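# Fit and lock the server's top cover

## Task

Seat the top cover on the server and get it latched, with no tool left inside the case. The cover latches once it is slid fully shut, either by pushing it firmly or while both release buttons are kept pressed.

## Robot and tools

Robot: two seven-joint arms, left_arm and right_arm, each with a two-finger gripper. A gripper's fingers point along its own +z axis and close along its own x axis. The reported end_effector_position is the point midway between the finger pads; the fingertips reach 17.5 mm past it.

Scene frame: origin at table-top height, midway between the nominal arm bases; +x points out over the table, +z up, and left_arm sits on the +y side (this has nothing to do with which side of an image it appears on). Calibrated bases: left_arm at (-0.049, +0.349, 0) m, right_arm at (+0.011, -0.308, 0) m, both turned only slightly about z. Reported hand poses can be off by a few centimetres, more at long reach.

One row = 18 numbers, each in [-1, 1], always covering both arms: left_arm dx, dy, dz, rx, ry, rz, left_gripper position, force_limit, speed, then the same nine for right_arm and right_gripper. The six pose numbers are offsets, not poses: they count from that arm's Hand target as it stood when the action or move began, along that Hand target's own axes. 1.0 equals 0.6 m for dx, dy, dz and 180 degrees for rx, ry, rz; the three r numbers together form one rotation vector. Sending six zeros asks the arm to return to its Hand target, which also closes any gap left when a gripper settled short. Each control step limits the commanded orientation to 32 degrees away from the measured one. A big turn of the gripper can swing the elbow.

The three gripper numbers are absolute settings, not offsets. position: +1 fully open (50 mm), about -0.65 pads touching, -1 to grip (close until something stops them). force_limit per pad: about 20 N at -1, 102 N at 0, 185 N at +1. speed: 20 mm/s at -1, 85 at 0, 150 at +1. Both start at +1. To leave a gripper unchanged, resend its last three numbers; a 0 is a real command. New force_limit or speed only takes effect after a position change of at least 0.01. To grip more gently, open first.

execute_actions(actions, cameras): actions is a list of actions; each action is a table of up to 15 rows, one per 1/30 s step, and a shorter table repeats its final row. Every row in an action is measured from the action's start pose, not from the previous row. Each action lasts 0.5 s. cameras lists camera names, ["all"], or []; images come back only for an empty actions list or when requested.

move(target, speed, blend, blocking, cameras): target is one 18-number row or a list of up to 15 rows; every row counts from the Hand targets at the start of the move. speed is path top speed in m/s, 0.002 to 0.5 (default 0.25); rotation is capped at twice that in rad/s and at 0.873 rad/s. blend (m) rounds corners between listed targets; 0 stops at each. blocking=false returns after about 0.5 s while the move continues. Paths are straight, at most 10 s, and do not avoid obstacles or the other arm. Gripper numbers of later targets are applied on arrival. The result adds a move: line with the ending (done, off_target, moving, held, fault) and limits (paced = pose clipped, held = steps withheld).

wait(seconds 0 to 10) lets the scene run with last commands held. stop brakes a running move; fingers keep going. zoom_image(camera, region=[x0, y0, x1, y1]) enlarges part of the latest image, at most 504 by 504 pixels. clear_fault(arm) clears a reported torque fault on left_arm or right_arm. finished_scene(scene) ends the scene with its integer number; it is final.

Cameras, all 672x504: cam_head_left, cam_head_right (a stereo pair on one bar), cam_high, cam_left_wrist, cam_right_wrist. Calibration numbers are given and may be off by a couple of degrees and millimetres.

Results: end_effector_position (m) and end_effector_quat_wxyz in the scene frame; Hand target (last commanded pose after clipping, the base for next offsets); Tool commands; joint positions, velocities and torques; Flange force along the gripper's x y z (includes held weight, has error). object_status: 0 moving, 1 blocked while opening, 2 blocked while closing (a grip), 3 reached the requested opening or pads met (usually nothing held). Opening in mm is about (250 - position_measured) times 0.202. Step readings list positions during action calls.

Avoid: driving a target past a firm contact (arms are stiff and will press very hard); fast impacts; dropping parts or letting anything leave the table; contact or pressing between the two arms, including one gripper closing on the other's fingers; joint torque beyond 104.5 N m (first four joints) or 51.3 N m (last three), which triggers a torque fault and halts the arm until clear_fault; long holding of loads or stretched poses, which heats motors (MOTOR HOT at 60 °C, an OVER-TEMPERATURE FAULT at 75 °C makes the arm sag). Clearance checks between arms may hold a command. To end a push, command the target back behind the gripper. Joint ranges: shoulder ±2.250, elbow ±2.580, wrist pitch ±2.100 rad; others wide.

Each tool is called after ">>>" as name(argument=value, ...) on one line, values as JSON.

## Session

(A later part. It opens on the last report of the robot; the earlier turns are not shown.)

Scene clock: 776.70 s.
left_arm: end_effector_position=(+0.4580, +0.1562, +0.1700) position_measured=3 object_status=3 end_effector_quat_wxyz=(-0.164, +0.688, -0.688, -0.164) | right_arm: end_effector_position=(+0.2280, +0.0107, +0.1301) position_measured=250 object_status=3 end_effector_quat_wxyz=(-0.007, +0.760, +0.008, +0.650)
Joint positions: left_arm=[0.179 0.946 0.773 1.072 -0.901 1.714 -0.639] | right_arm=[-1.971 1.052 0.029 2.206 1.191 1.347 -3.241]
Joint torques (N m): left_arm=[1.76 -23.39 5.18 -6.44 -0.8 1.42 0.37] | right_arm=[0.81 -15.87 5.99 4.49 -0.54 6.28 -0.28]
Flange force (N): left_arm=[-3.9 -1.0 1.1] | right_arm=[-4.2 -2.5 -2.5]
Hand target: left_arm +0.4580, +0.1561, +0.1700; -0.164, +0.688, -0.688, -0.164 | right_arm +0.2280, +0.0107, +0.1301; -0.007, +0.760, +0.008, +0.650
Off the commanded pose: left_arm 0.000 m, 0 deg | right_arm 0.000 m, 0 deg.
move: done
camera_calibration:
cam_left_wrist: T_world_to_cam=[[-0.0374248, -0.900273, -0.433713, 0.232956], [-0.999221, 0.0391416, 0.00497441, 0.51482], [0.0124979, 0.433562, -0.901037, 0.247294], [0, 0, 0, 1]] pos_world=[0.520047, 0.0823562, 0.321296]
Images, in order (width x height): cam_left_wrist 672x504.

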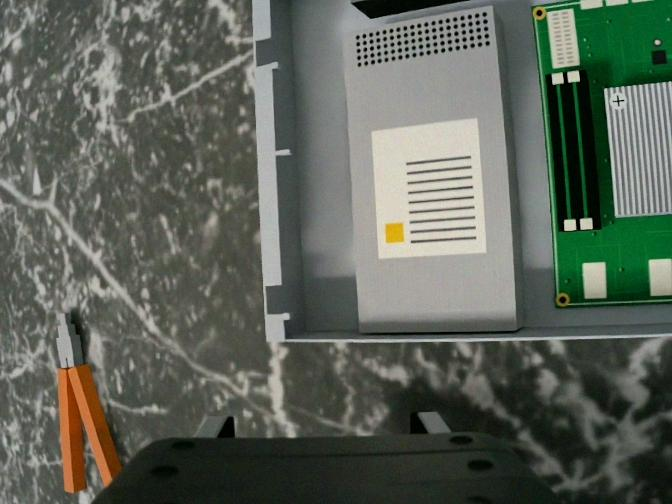

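>>> move(target=[[-0.1795,-0.07,0.0157,0,0.1483,0,1,1,1,0.0617,0.0087,0.3897,0,0,0,-1,0.3,-1],[-0.1795,-0.07,0.0157,0,0.1483,0,1,1,1,-0.0075,0.0087,0.4007,0,0,0,-1,0.3,-1]], speed=[0.2,0.1], cameras=["cam_left_wrist","cam_head_right","cam_head_left","cam_high"])

>>> zoom_image(camera="cam_left_wrist", region=[280, 20, 400, 430])

>>> zoom_image(camera="cam_head_right", region=[330, 190, 400, 290])

>>> zoom_image(camera="cam_head_left", region=[330, 190, 400, 290])

Scene clock: 824.30 s.
left_arm: end_effector_position=(+0.4999, +0.2566, +0.2101) position_measured=3 object_status=3 end_effector_quat_wxyz=(-0.001, +0.707, -0.707, -0.001) | right_arm: end_effector_position=(+0.4648, +0.0107, +0.0882) position_measured=250 object_status=3 end_effector_quat_wxyz=(-0.007, +0.760, +0.008, +0.650)
Joint positions: left_arm=[-0.391 0.822 1.012 1.208 -0.677 1.45 -0.979] | right_arm=[-1.461 1.215 0.307 2.148 1.882 1.188 -3.422]
Joint torques (N m): left_arm=[1.85 -20.54 7.3 -7.19 0.11 0.08 0.3] | right_arm=[0.78 -16.4 6.95 2.68 -0.51 3.67 0.92]
Flange force (N): left_arm=[-4.1 1.4 -0.2] | right_arm=[0.1 -3.4 -2.2]
Hand target: left_arm +0.4999, +0.2566, +0.2101; -0.001, +0.707, -0.707, -0.001 | right_arm +0.4648, +0.0106, +0.0881; -0.007, +0.760, +0.008, +0.650
Off the commanded pose: left_arm 0.000 m, 0 deg | right_arm 0.000 m, 0 deg.
move: done
camera_calibration:
cam_left_wrist: T_world_to_cam=[[-0.0373635, -0.999158, 0.0169631, 0.273014], [-0.999219, 0.0371359, -0.0135391, 0.557026], [0.0128978, -0.0174557, -0.999764, 0.37563], [0, 0, 0, 1]] pos_world=[0.561947, 0.258655, 0.378452]
Images, in order (width x height): cam_head_left 672x504, cam_head_right 672x504, cam_high 672x504, cam_left_wrist 672x504.

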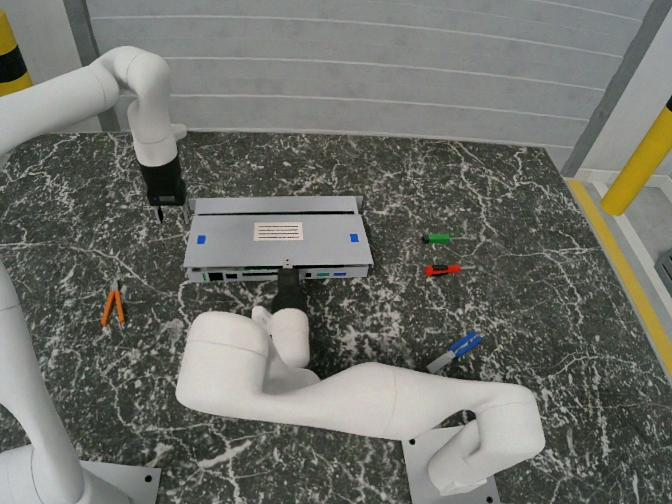

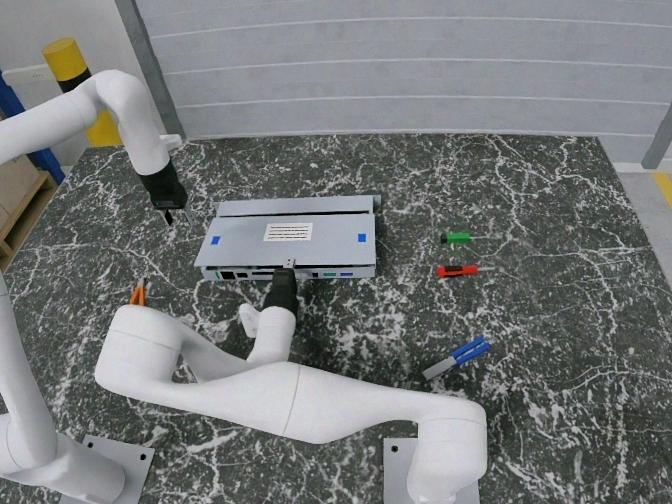

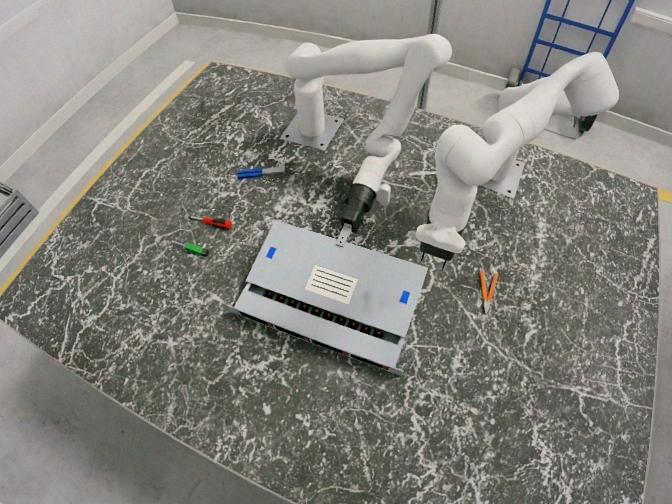

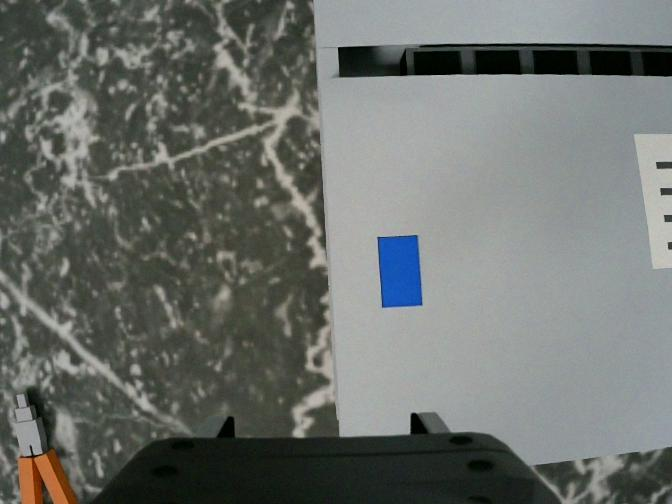

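Scaled by 1.229.

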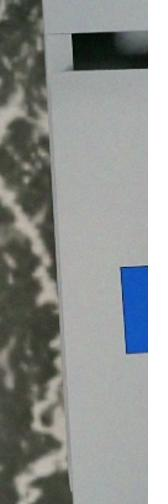

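Scaled by 5.040 from the camera's 672x504 image, which has a finer 960x720 frame.

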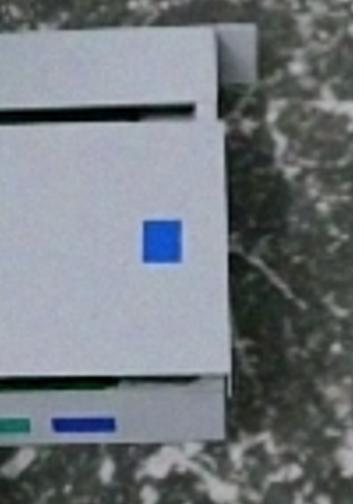

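Scaled by 5.040 from the camera's 672x504 image, which has a finer 960x720 frame.

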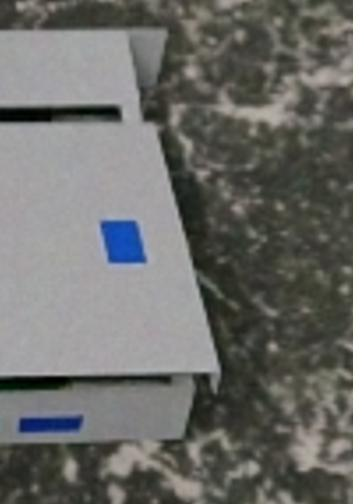

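>>> zoom_image(camera="cam_left_wrist", region=[300, 30, 360, 110])

>>> zoom_image(camera="cam_left_wrist", region=[310, 350, 370, 440])

Scaled by 6.300.

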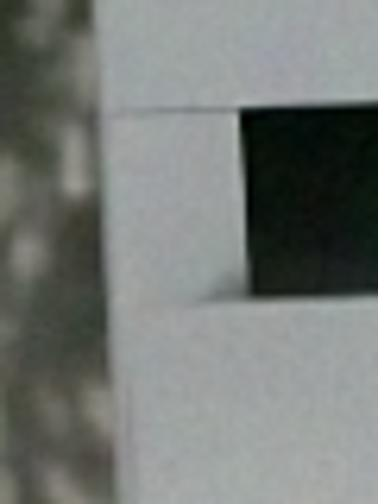

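Scaled by 5.600.

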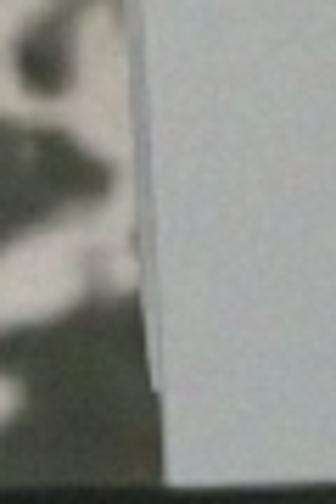

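>>> move(target=[[0,0,0,0,0,0,1,1,1,0.0098,-0.0038,-0.0016,0,0,0,-1,0.3,-1],[0,0,0,0,0,0,1,1,1,-0.0199,-0.0038,0.0032,0,0,0,-1,0.3,-1]], speed=[0.05,0.04], cameras=["cam_left_wrist","cam_head_right"])

>>> zoom_image(camera="cam_left_wrist", region=[300, 30, 360, 110])

>>> zoom_image(camera="cam_left_wrist", region=[310, 350, 370, 440])

>>> zoom_image(camera="cam_head_right", region=[330, 190, 400, 290])

Scene clock: 836.73 s.
left_arm: end_effector_position=(+0.4999, +0.2566, +0.2101) position_measured=3 object_status=3 end_effector_quat_wxyz=(-0.001, +0.707, -0.707, -0.001) | right_arm: end_effector_position=(+0.4648, +0.0129, +0.0761) position_measured=250 object_status=3 end_effector_quat_wxyz=(-0.007, +0.760, +0.008, +0.650)
Joint positions: left_arm=[-0.391 0.822 1.012 1.208 -0.677 1.45 -0.979] | right_arm=[-1.46 1.246 0.3 2.125 1.874 1.191 -3.429]
Joint torques (N m): left_arm=[1.77 -20.57 7.25 -7.14 0.1 0.07 0.31] | right_arm=[1.9 -16.68 6.58 1.95 -0.71 2.73 -0.06]
Flange force (N): left_arm=[-3.9 1.0 -0.3] | right_arm=[1.8 -3.8 -5.1]
Hand target: left_arm +0.4999, +0.2566, +0.2101; -0.001, +0.707, -0.707, -0.001 | right_arm +0.4648, +0.0129, +0.0760; -0.007, +0.760, +0.008, +0.650
Off the commanded pose: left_arm 0.000 m, 0 deg | right_arm 0.000 m, 0 deg.
move: done
camera_calibration:
cam_left_wrist: T_world_to_cam=[[-0.0373608, -0.99916, 0.0168632, 0.273051], [-0.999219, 0.0371346, -0.0135354, 0.557025], [0.0128978, -0.0173558, -0.999766, 0.375605], [0, 0, 0, 1]] pos_world=[0.561947, 0.258655, 0.378452]
Images, in order (width x height): cam_head_right 672x504, cam_left_wrist 672x504.

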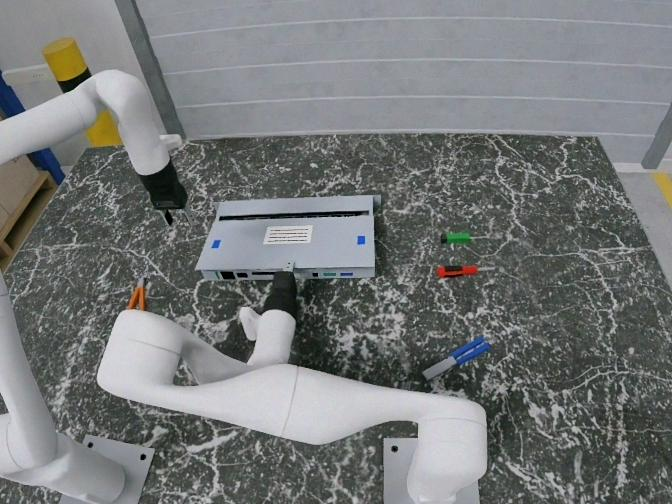

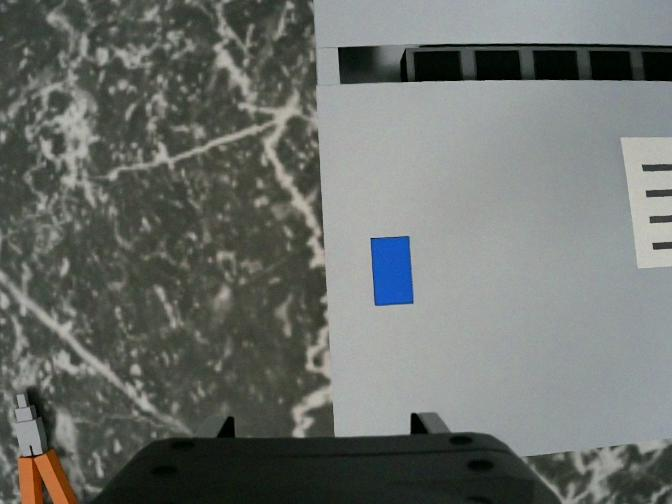

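Scaled by 6.300.

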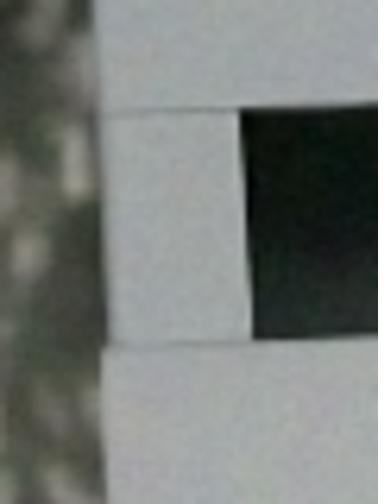

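Scaled by 5.600.

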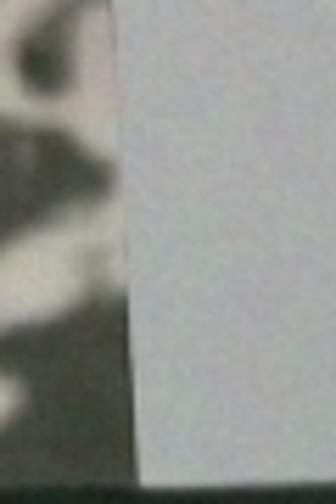

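Scaled by 5.040 from the camera's 672x504 image, which has a finer 960x720 frame.

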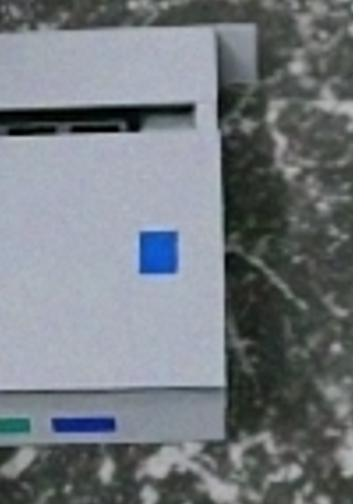

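>>> move(target=[[0,0,0,0,0,0,1,1,1,0,0,0,0,0,0,1,0.3,-1],[0,0,0,0,0,0,1,1,1,-0.0198,0,0.0031,0,0,0,1,0.3,-1]], speed=[0.05,0.04], cameras=["cam_left_wrist","cam_head_right","cam_right_wrist"])

>>> zoom_image(camera="cam_left_wrist", region=[300, 30, 360, 110])

>>> zoom_image(camera="cam_head_right", region=[190, 190, 400, 290])

Scene clock: 857.20 s.
left_arm: end_effector_position=(+0.4999, +0.2566, +0.2101) position_measured=3 object_status=3 end_effector_quat_wxyz=(-0.001, +0.707, -0.707, -0.001) | right_arm: end_effector_position=(+0.4648, +0.0129, +0.0640) position_measured=3 object_status=3 end_effector_quat_wxyz=(-0.007, +0.760, +0.008, +0.650)
Joint positions: left_arm=[-0.391 0.822 1.012 1.208 -0.677 1.45 -0.979] | right_arm=[-1.458 1.278 0.294 2.108 1.87 1.196 -3.443]
Joint torques (N m): left_arm=[1.79 -20.57 7.2 -7.12 0.1 0.05 0.25] | right_arm=[0.79 -16.81 6.17 2.18 -0.78 3.09 -0.14]
Flange force (N): left_arm=[-3.9 1.0 -0.4] | right_arm=[2.3 -3.8 -2.0]
Hand target: left_arm +0.4999, +0.2566, +0.2101; -0.001, +0.707, -0.707, -0.001 | right_arm +0.4648, +0.0129, +0.0640; -0.007, +0.760, +0.008, +0.650
Off the commanded pose: left_arm 0.000 m, 0 deg | right_arm 0.000 m, 0 deg.
move: done
camera_calibration:
cam_left_wrist: T_world_to_cam=[[-0.0373608, -0.99916, 0.0168632, 0.273051], [-0.999219, 0.0371346, -0.0135354, 0.557025], [0.0128978, -0.0173558, -0.999766, 0.375605], [0, 0, 0, 1]] pos_world=[0.561947, 0.258655, 0.378452]
cam_right_wrist: T_world_to_cam=[[0.175024, -0.00281971, 0.98456, -0.144832], [0.00602057, -0.999974, -0.00393413, 0.0594542], [0.984546, 0.00661618, -0.175003, -0.279984], [0, 0, 0, 1]] pos_world=[0.300648, 0.0608967, 0.0938313]
Images, in order (width x height): cam_head_right 672x504, cam_left_wrist 672x504, cam_right_wrist 672x504.

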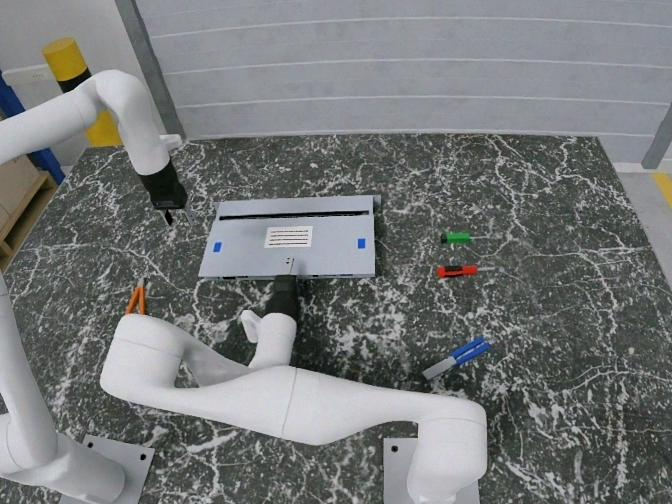

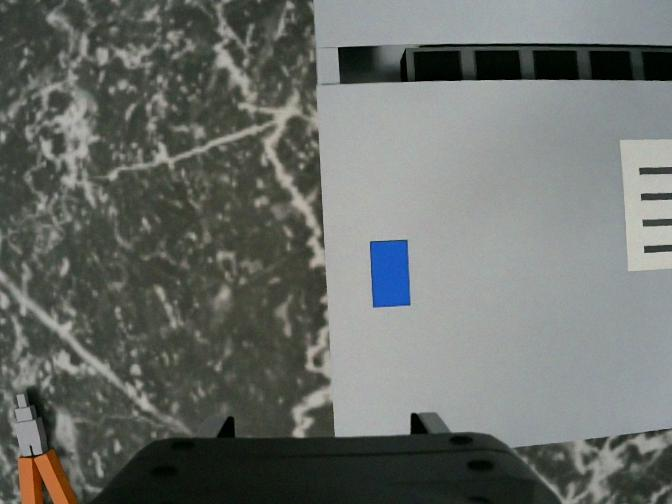

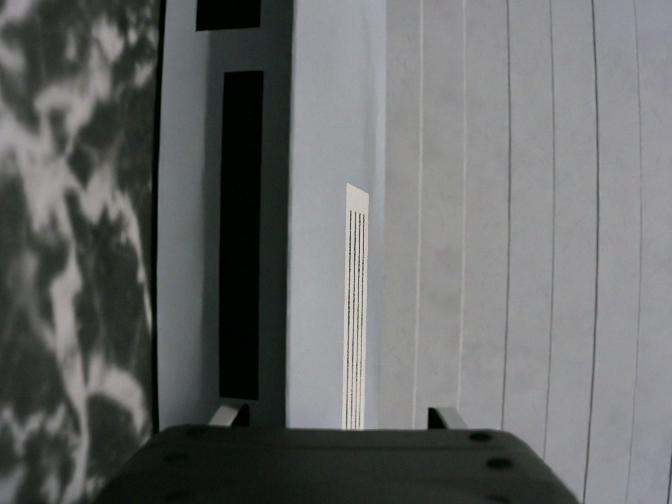

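Scaled by 6.300.

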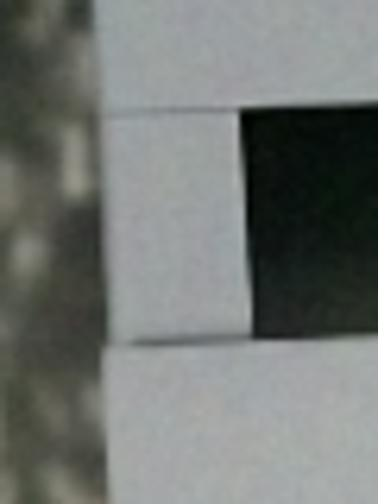

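Scaled by 2.400 from the camera's 672x504 image, which has a finer 960x720 frame.

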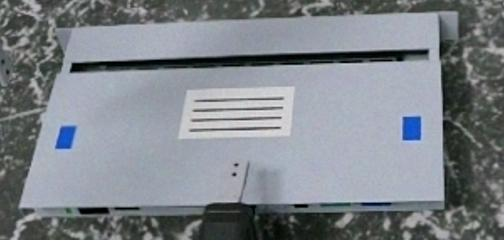

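>>> move(target=[[0,0,0,0,0,0,1,1,1,-0.0117,0,-0.0738,0,0,0,1,0.3,-1],[0,0,0,0,0,0,1,1,1,-0.0352,0,-0.0702,0,0,0,-1,-0.7,0],[0,0,0,0,0,0,1,1,1,-0.0258,0,-0.0108,0,0,0,-1,-0.7,0]], speed=[0.1,0.1,0.03], cameras=["cam_left_wrist","cam_right_wrist","cam_head_right"])

>>> zoom_image(camera="cam_left_wrist", region=[300, 30, 360, 110])

Scene clock: 882.23 s.
left_arm: end_effector_position=(+0.4999, +0.2566, +0.2101) position_measured=3 object_status=3 end_effector_quat_wxyz=(-0.001, +0.707, -0.707, -0.001) | right_arm: end_effector_position=(+0.4559, +0.0127, +0.0497) position_measured=251 object_status=3 end_effector_quat_wxyz=(-0.007, +0.760, +0.008, +0.650)
Joint positions: left_arm=[-0.391 0.822 1.012 1.208 -0.677 1.45 -0.979] | right_arm=[-1.473 1.315 0.277 2.095 1.845 1.207 -3.46]
Joint torques (N m): left_arm=[1.84 -20.55 7.22 -7.18 0.08 0.14 0.27] | right_arm=[1.36 -16.78 6.64 1.98 -0.67 3.11 -0.12]
Flange force (N): left_arm=[-4.1 1.6 -0.1] | right_arm=[2.3 -3.0 -4.8]
Hand target: left_arm +0.4999, +0.2566, +0.2101; -0.001, +0.707, -0.707, -0.001 | right_arm +0.4559, +0.0127, +0.0497; -0.007, +0.760, +0.008, +0.650
Off the commanded pose: left_arm 0.000 m, 0 deg | right_arm 0.000 m, 0 deg.
move: done
camera_calibration:
cam_left_wrist: T_world_to_cam=[[-0.0373608, -0.99916, 0.0168632, 0.273051], [-0.999219, 0.0371346, -0.0135354, 0.557025], [0.0128978, -0.0173558, -0.999766, 0.375605], [0, 0, 0, 1]] pos_world=[0.561947, 0.258655, 0.378452]
cam_right_wrist: T_world_to_cam=[[0.175023, -0.00270356, 0.984561, -0.12922], [0.00613774, -0.999974, -0.00383697, 0.0592095], [0.984545, 0.00671454, -0.175002, -0.273828], [0, 0, 0, 1]] pos_world=[0.291849, 0.0606973, 0.0795318]
Images, in order (width x height): cam_head_right 672x504, cam_left_wrist 672x504, cam_right_wrist 672x504.

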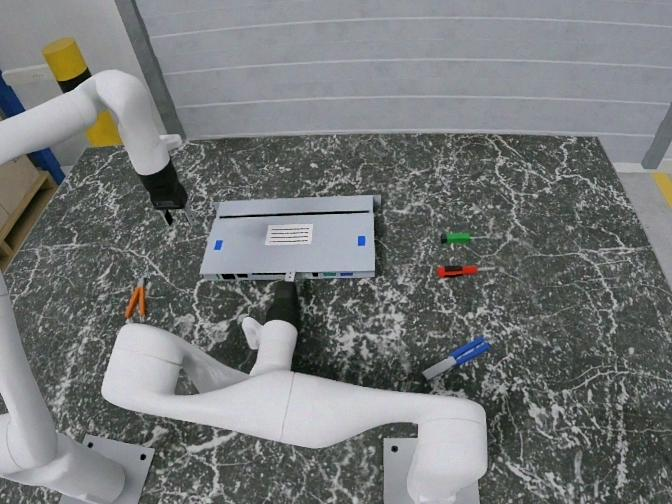

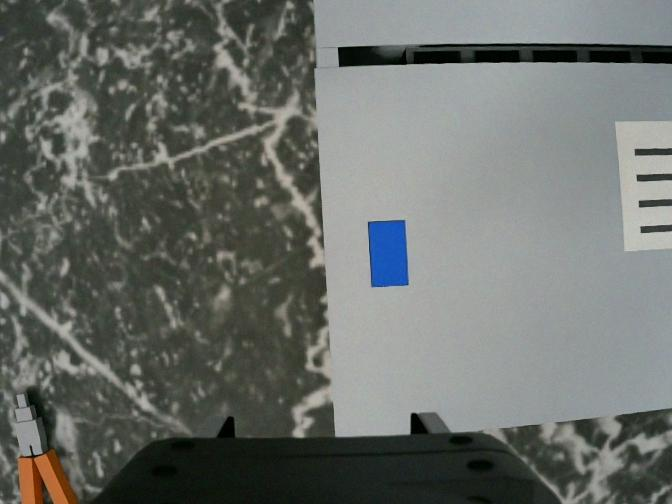

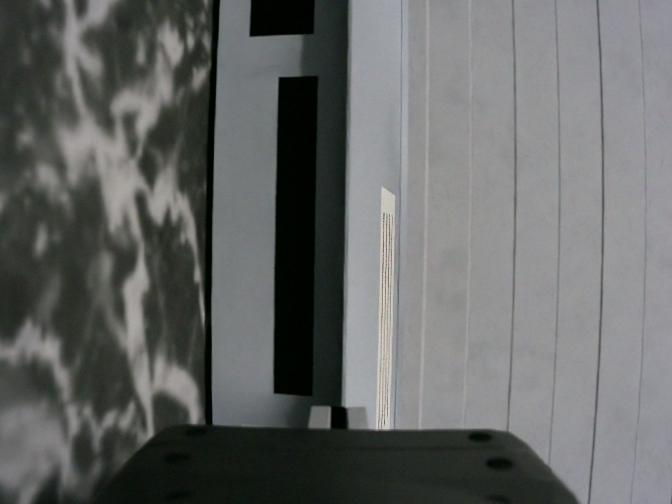

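Scaled by 6.300.

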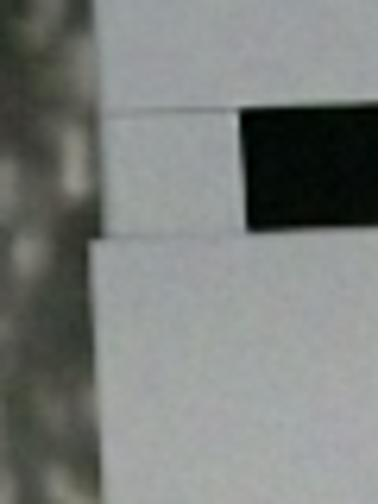

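>>> zoom_image(camera="cam_head_right", region=[330, 190, 400, 290])

>>> zoom_image(camera="cam_head_right", region=[190, 220, 270, 290])

>>> zoom_image(camera="cam_right_wrist", region=[200, 0, 430, 200])

Scaled by 5.040 from the camera's 672x504 image, which has a finer 960x720 frame.

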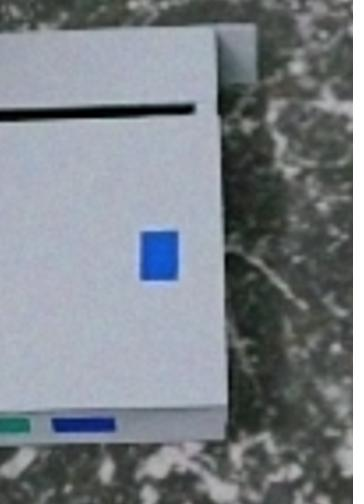

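Scaled by 6.300 from the camera's 672x504 image, which has a finer 960x720 frame.

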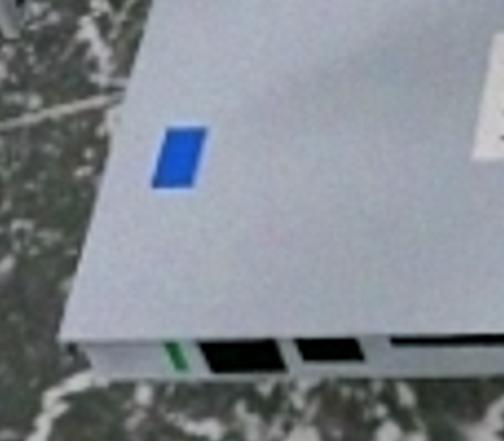

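Scaled by 2.191.

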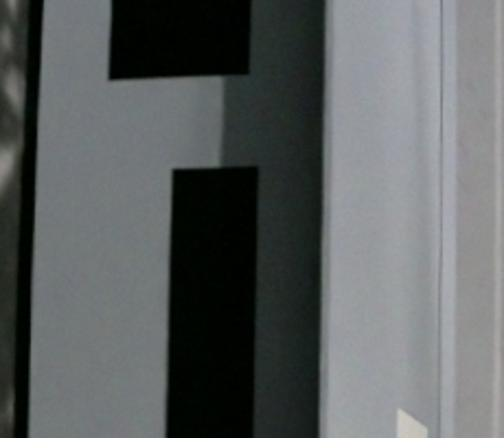

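>>> move(target=[0,0,0,0,0,0,1,1,1,0.0017,0,0.0109,0,0,0,-1,-0.7,0], speed=0.03, cameras=["cam_left_wrist"])

>>> zoom_image(camera="cam_left_wrist", region=[300, 30, 360, 110])

Scene clock: 897.07 s.
left_arm: end_effector_position=(+0.4999, +0.2566, +0.2101) position_measured=3 object_status=3 end_effector_quat_wxyz=(-0.001, +0.707, -0.707, -0.001) | right_arm: end_effector_position=(+0.4625, +0.0129, +0.0497) position_measured=251 object_status=3 end_effector_quat_wxyz=(-0.007, +0.760, +0.008, +0.650)
Joint positions: left_arm=[-0.391 0.822 1.012 1.208 -0.677 1.45 -0.979] | right_arm=[-1.46 1.316 0.285 2.088 1.86 1.202 -3.458]
Joint torques (N m): left_arm=[1.79 -20.58 7.2 -7.16 0.12 0.14 0.31] | right_arm=[9.22 -14.79 11.65 -1.4 0.41 1.8 -0.08]
Flange force (N): left_arm=[-4.0 1.3 -0.1] | right_arm=[6.4 -1.1 -34.4]
Hand target: left_arm +0.4999, +0.2566, +0.2101; -0.001, +0.707, -0.707, -0.001 | right_arm +0.4626, +0.0129, +0.0497; -0.007, +0.760, +0.008, +0.650
Off the commanded pose: left_arm 0.000 m, 0 deg | right_arm 0.000 m, 0 deg.
move: done
camera_calibration:
cam_left_wrist: T_world_to_cam=[[-0.0373608, -0.99916, 0.0168632, 0.273051], [-0.999219, 0.0371346, -0.0135354, 0.557025], [0.0128978, -0.0173558, -0.999766, 0.375605], [0, 0, 0, 1]] pos_world=[0.561947, 0.258655, 0.378452]
Images, in order (width x height): cam_left_wrist 672x504.

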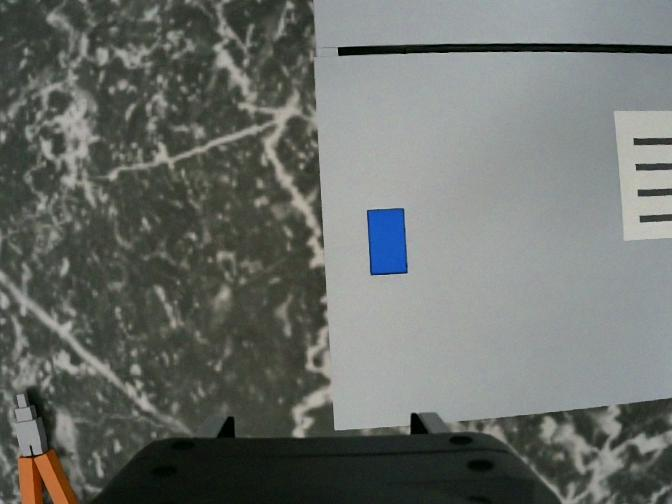

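Scaled by 6.300.

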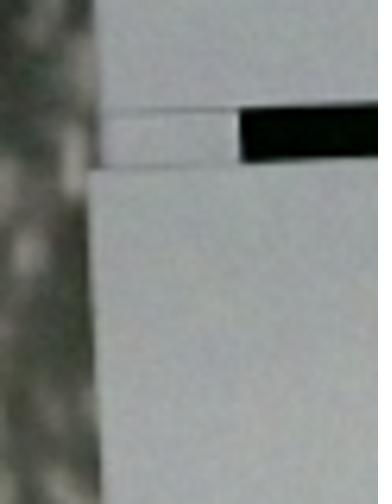

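>>> move(target=[0,0,0,0,0,0,1,1,1,0.0011,0,0.0072,0,0,0,-1,-0.7,0], speed=0.03, cameras=["cam_left_wrist"])

>>> zoom_image(camera="cam_left_wrist", region=[300, 30, 360, 110])

Scene clock: 902.73 s.
left_arm: end_effector_position=(+0.4999, +0.2566, +0.2101) position_measured=3 object_status=3 end_effector_quat_wxyz=(-0.001, +0.707, -0.707, -0.001) | right_arm: end_effector_position=(+0.4670, +0.0129, +0.0497) position_measured=251 object_status=3 end_effector_quat_wxyz=(-0.007, +0.760, +0.008, +0.650)
Joint positions: left_arm=[-0.391 0.822 1.012 1.208 -0.677 1.45 -0.979] | right_arm=[-1.452 1.316 0.291 2.083 1.87 1.199 -3.457]
Joint torques (N m): left_arm=[1.85 -20.51 7.23 -7.16 0.09 0.09 0.31] | right_arm=[2.12 -16.45 6.95 1.14 -0.26 2.68 -0.1]
Flange force (N): left_arm=[-4.1 1.5 -0.3] | right_arm=[3.7 -2.3 -8.7]
Hand target: left_arm +0.4999, +0.2566, +0.2101; -0.001, +0.707, -0.707, -0.001 | right_arm +0.4669, +0.0130, +0.0497; -0.007, +0.760, +0.008, +0.650
Off the commanded pose: left_arm 0.000 m, 0 deg | right_arm 0.000 m, 0 deg.
move: done
camera_calibration:
cam_left_wrist: T_world_to_cam=[[-0.0373608, -0.99916, 0.0168632, 0.273051], [-0.999219, 0.0371346, -0.0135354, 0.557025], [0.0128978, -0.0173558, -0.999766, 0.375605], [0, 0, 0, 1]] pos_world=[0.561947, 0.258655, 0.378452]
Images, in order (width x height): cam_left_wrist 672x504.

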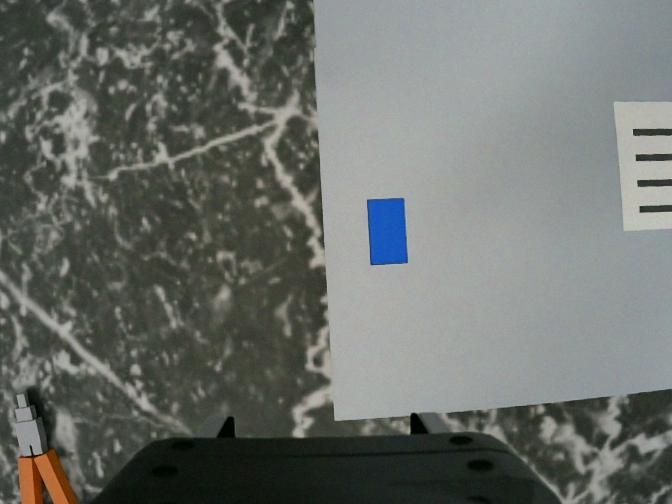

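Scaled by 6.300.

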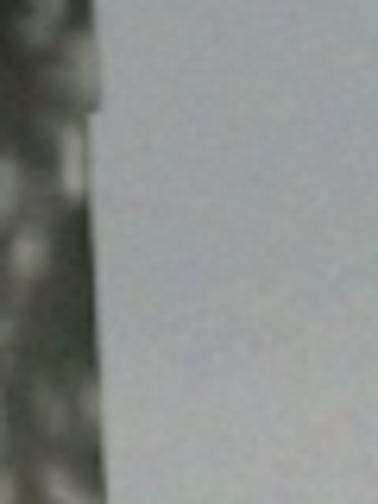

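>>> move(target=[0,0,0,0,0,0,1,1,1,0.0004,0,0.0025,0,0,0,-1,-0.7,0], speed=0.02, cameras=["cam_left_wrist","cam_high","cam_head_right"])

>>> zoom_image(camera="cam_left_wrist", region=[300, 30, 440, 110])

>>> zoom_image(camera="cam_head_right", region=[190, 190, 390, 290])

Scene clock: 906.43 s.
left_arm: end_effector_position=(+0.4999, +0.2566, +0.2101) position_measured=3 object_status=3 end_effector_quat_wxyz=(-0.001, +0.707, -0.707, -0.001) | right_arm: end_effector_position=(+0.4684, +0.0131, +0.0497) position_measured=251 object_status=3 end_effector_quat_wxyz=(-0.007, +0.760, +0.008, +0.650)
Joint positions: left_arm=[-0.391 0.822 1.012 1.208 -0.677 1.45 -0.979] | right_arm=[-1.449 1.316 0.292 2.081 1.873 1.198 -3.456]
Joint torques (N m): left_arm=[1.78 -20.58 7.28 -7.08 0.11 0.06 0.27] | right_arm=[16.38 -13.42 16.76 -10.75 5.04 0.44 0.07]
Flange force (N): left_arm=[-3.8 0.8 -0.4] | right_arm=[14.4 11.3 -78.4]
Hand target: left_arm +0.4999, +0.2566, +0.2101; -0.001, +0.707, -0.707, -0.001 | right_arm +0.4684, +0.0130, +0.0497; -0.007, +0.760, +0.008, +0.650
Off the commanded pose: left_arm 0.000 m, 0 deg | right_arm 0.000 m, 0 deg.
move: done
camera_calibration:
cam_left_wrist: T_world_to_cam=[[-0.0373608, -0.99916, 0.0168632, 0.273051], [-0.999219, 0.0371346, -0.0135354, 0.557025], [0.0128978, -0.0173558, -0.999766, 0.375605], [0, 0, 0, 1]] pos_world=[0.561947, 0.258655, 0.378452]
Images, in order (width x height): cam_head_right 672x504, cam_high 672x504, cam_left_wrist 672x504.

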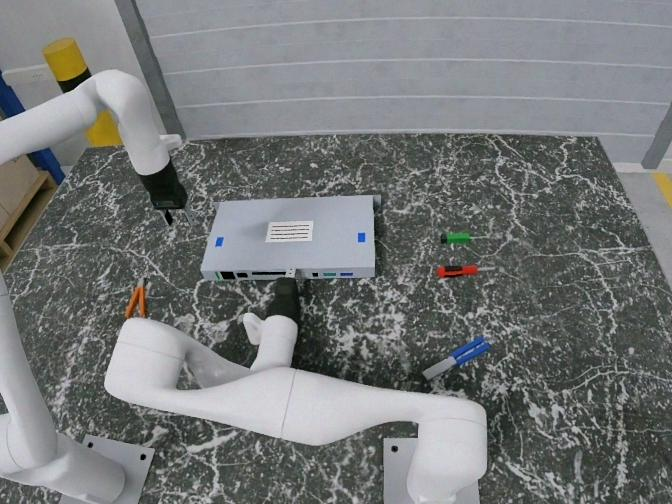

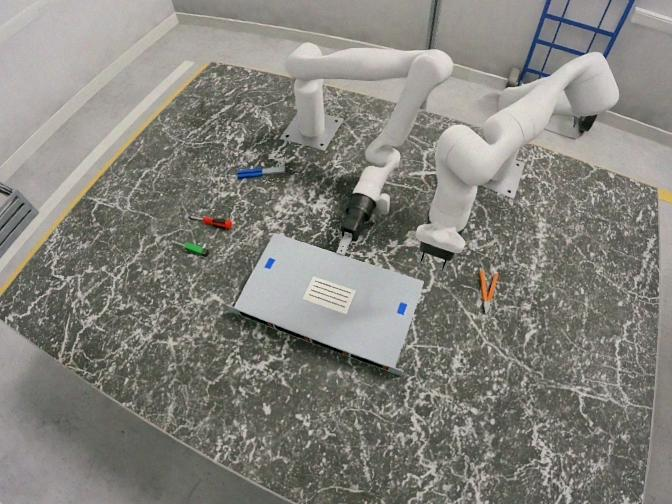

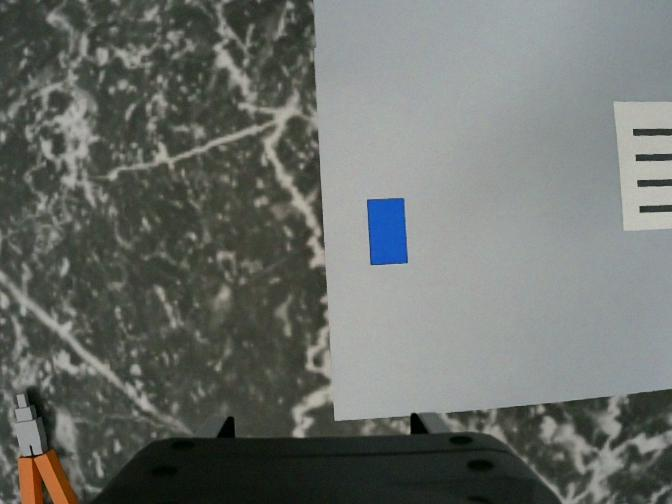

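Scaled by 3.600.

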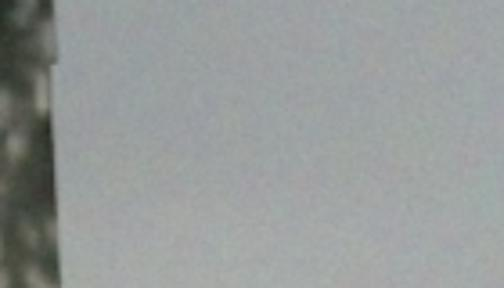

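Scaled by 2.520 from the camera's 672x504 image, which has a finer 960x720 frame.

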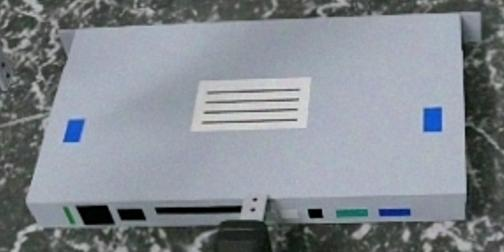

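>>> move(target=[0,0,0,0,0,0,1,1,1,-0.013,0,-0.0823,0,0,0,-1,-0.7,0], speed=0.1, cameras=["cam_head_right","cam_high","cam_left_wrist"])

>>> zoom_image(camera="cam_head_right", region=[190, 190, 390, 290])

>>> zoom_image(camera="cam_high", region=[225, 225, 435, 385])

Scene clock: 909.97 s.
left_arm: end_effector_position=(+0.4999, +0.2566, +0.2101) position_measured=3 object_status=3 end_effector_quat_wxyz=(-0.001, +0.707, -0.707, -0.001) | right_arm: end_effector_position=(+0.4185, +0.0119, +0.0497) position_measured=251 object_status=3 end_effector_quat_wxyz=(-0.007, +0.760, +0.008, +0.650)
Joint positions: left_arm=[-0.391 0.822 1.012 1.208 -0.677 1.45 -0.979] | right_arm=[-1.546 1.312 0.227 2.129 1.754 1.233 -3.468]
Joint torques (N m): left_arm=[1.83 -20.57 7.22 -7.24 0.11 0.12 0.32] | right_arm=[0.8 -16.24 5.66 3.12 -0.88 3.07 -0.13]
Flange force (N): left_arm=[-4.2 1.7 0.0] | right_arm=[2.2 -3.8 -2.3]
Hand target: left_arm +0.4999, +0.2566, +0.2101; -0.001, +0.707, -0.707, -0.001 | right_arm +0.4185, +0.0119, +0.0497; -0.007, +0.760, +0.008, +0.650
Off the commanded pose: left_arm 0.000 m, 0 deg | right_arm 0.000 m, 0 deg.
move: done
camera_calibration:
cam_left_wrist: T_world_to_cam=[[-0.0373608, -0.99916, 0.0168632, 0.273051], [-0.999219, 0.0371346, -0.0135354, 0.557025], [0.0128978, -0.0173558, -0.999766, 0.375605], [0, 0, 0, 1]] pos_world=[0.561947, 0.258655, 0.378452]
Images, in order (width x height): cam_head_right 672x504, cam_high 672x504, cam_left_wrist 672x504.

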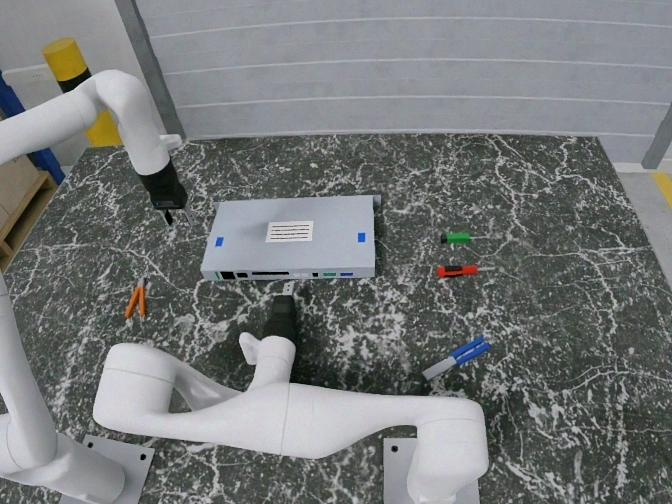

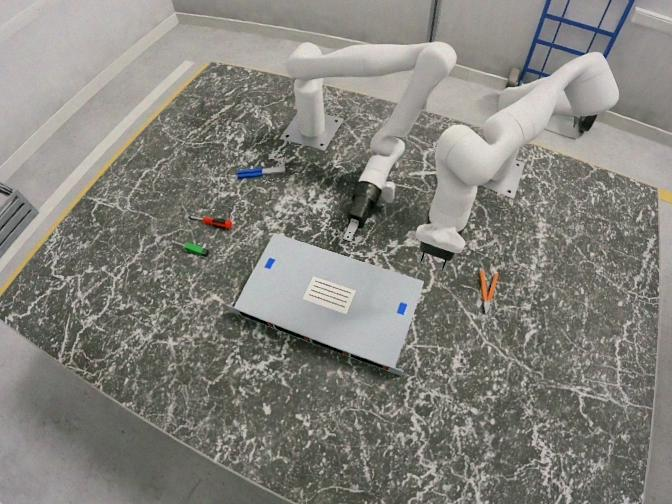

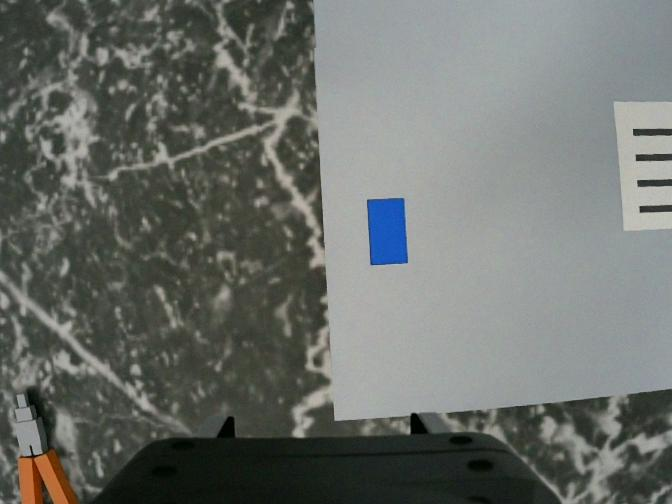

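Scaled by 2.520 from the camera's 672x504 image, which has a finer 960x720 frame.

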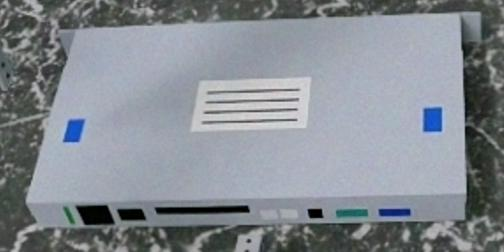

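Scaled by 2.400 from the camera's 672x504 image, which has a finer 960x720 frame.

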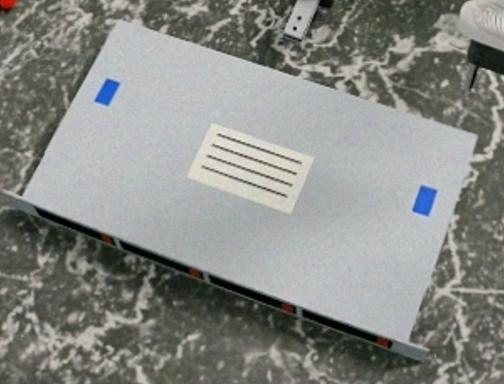

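Cover is on, flush and snapped. Finish.

>>> finished_scene(scene=1)

The scene is finished: the task was done.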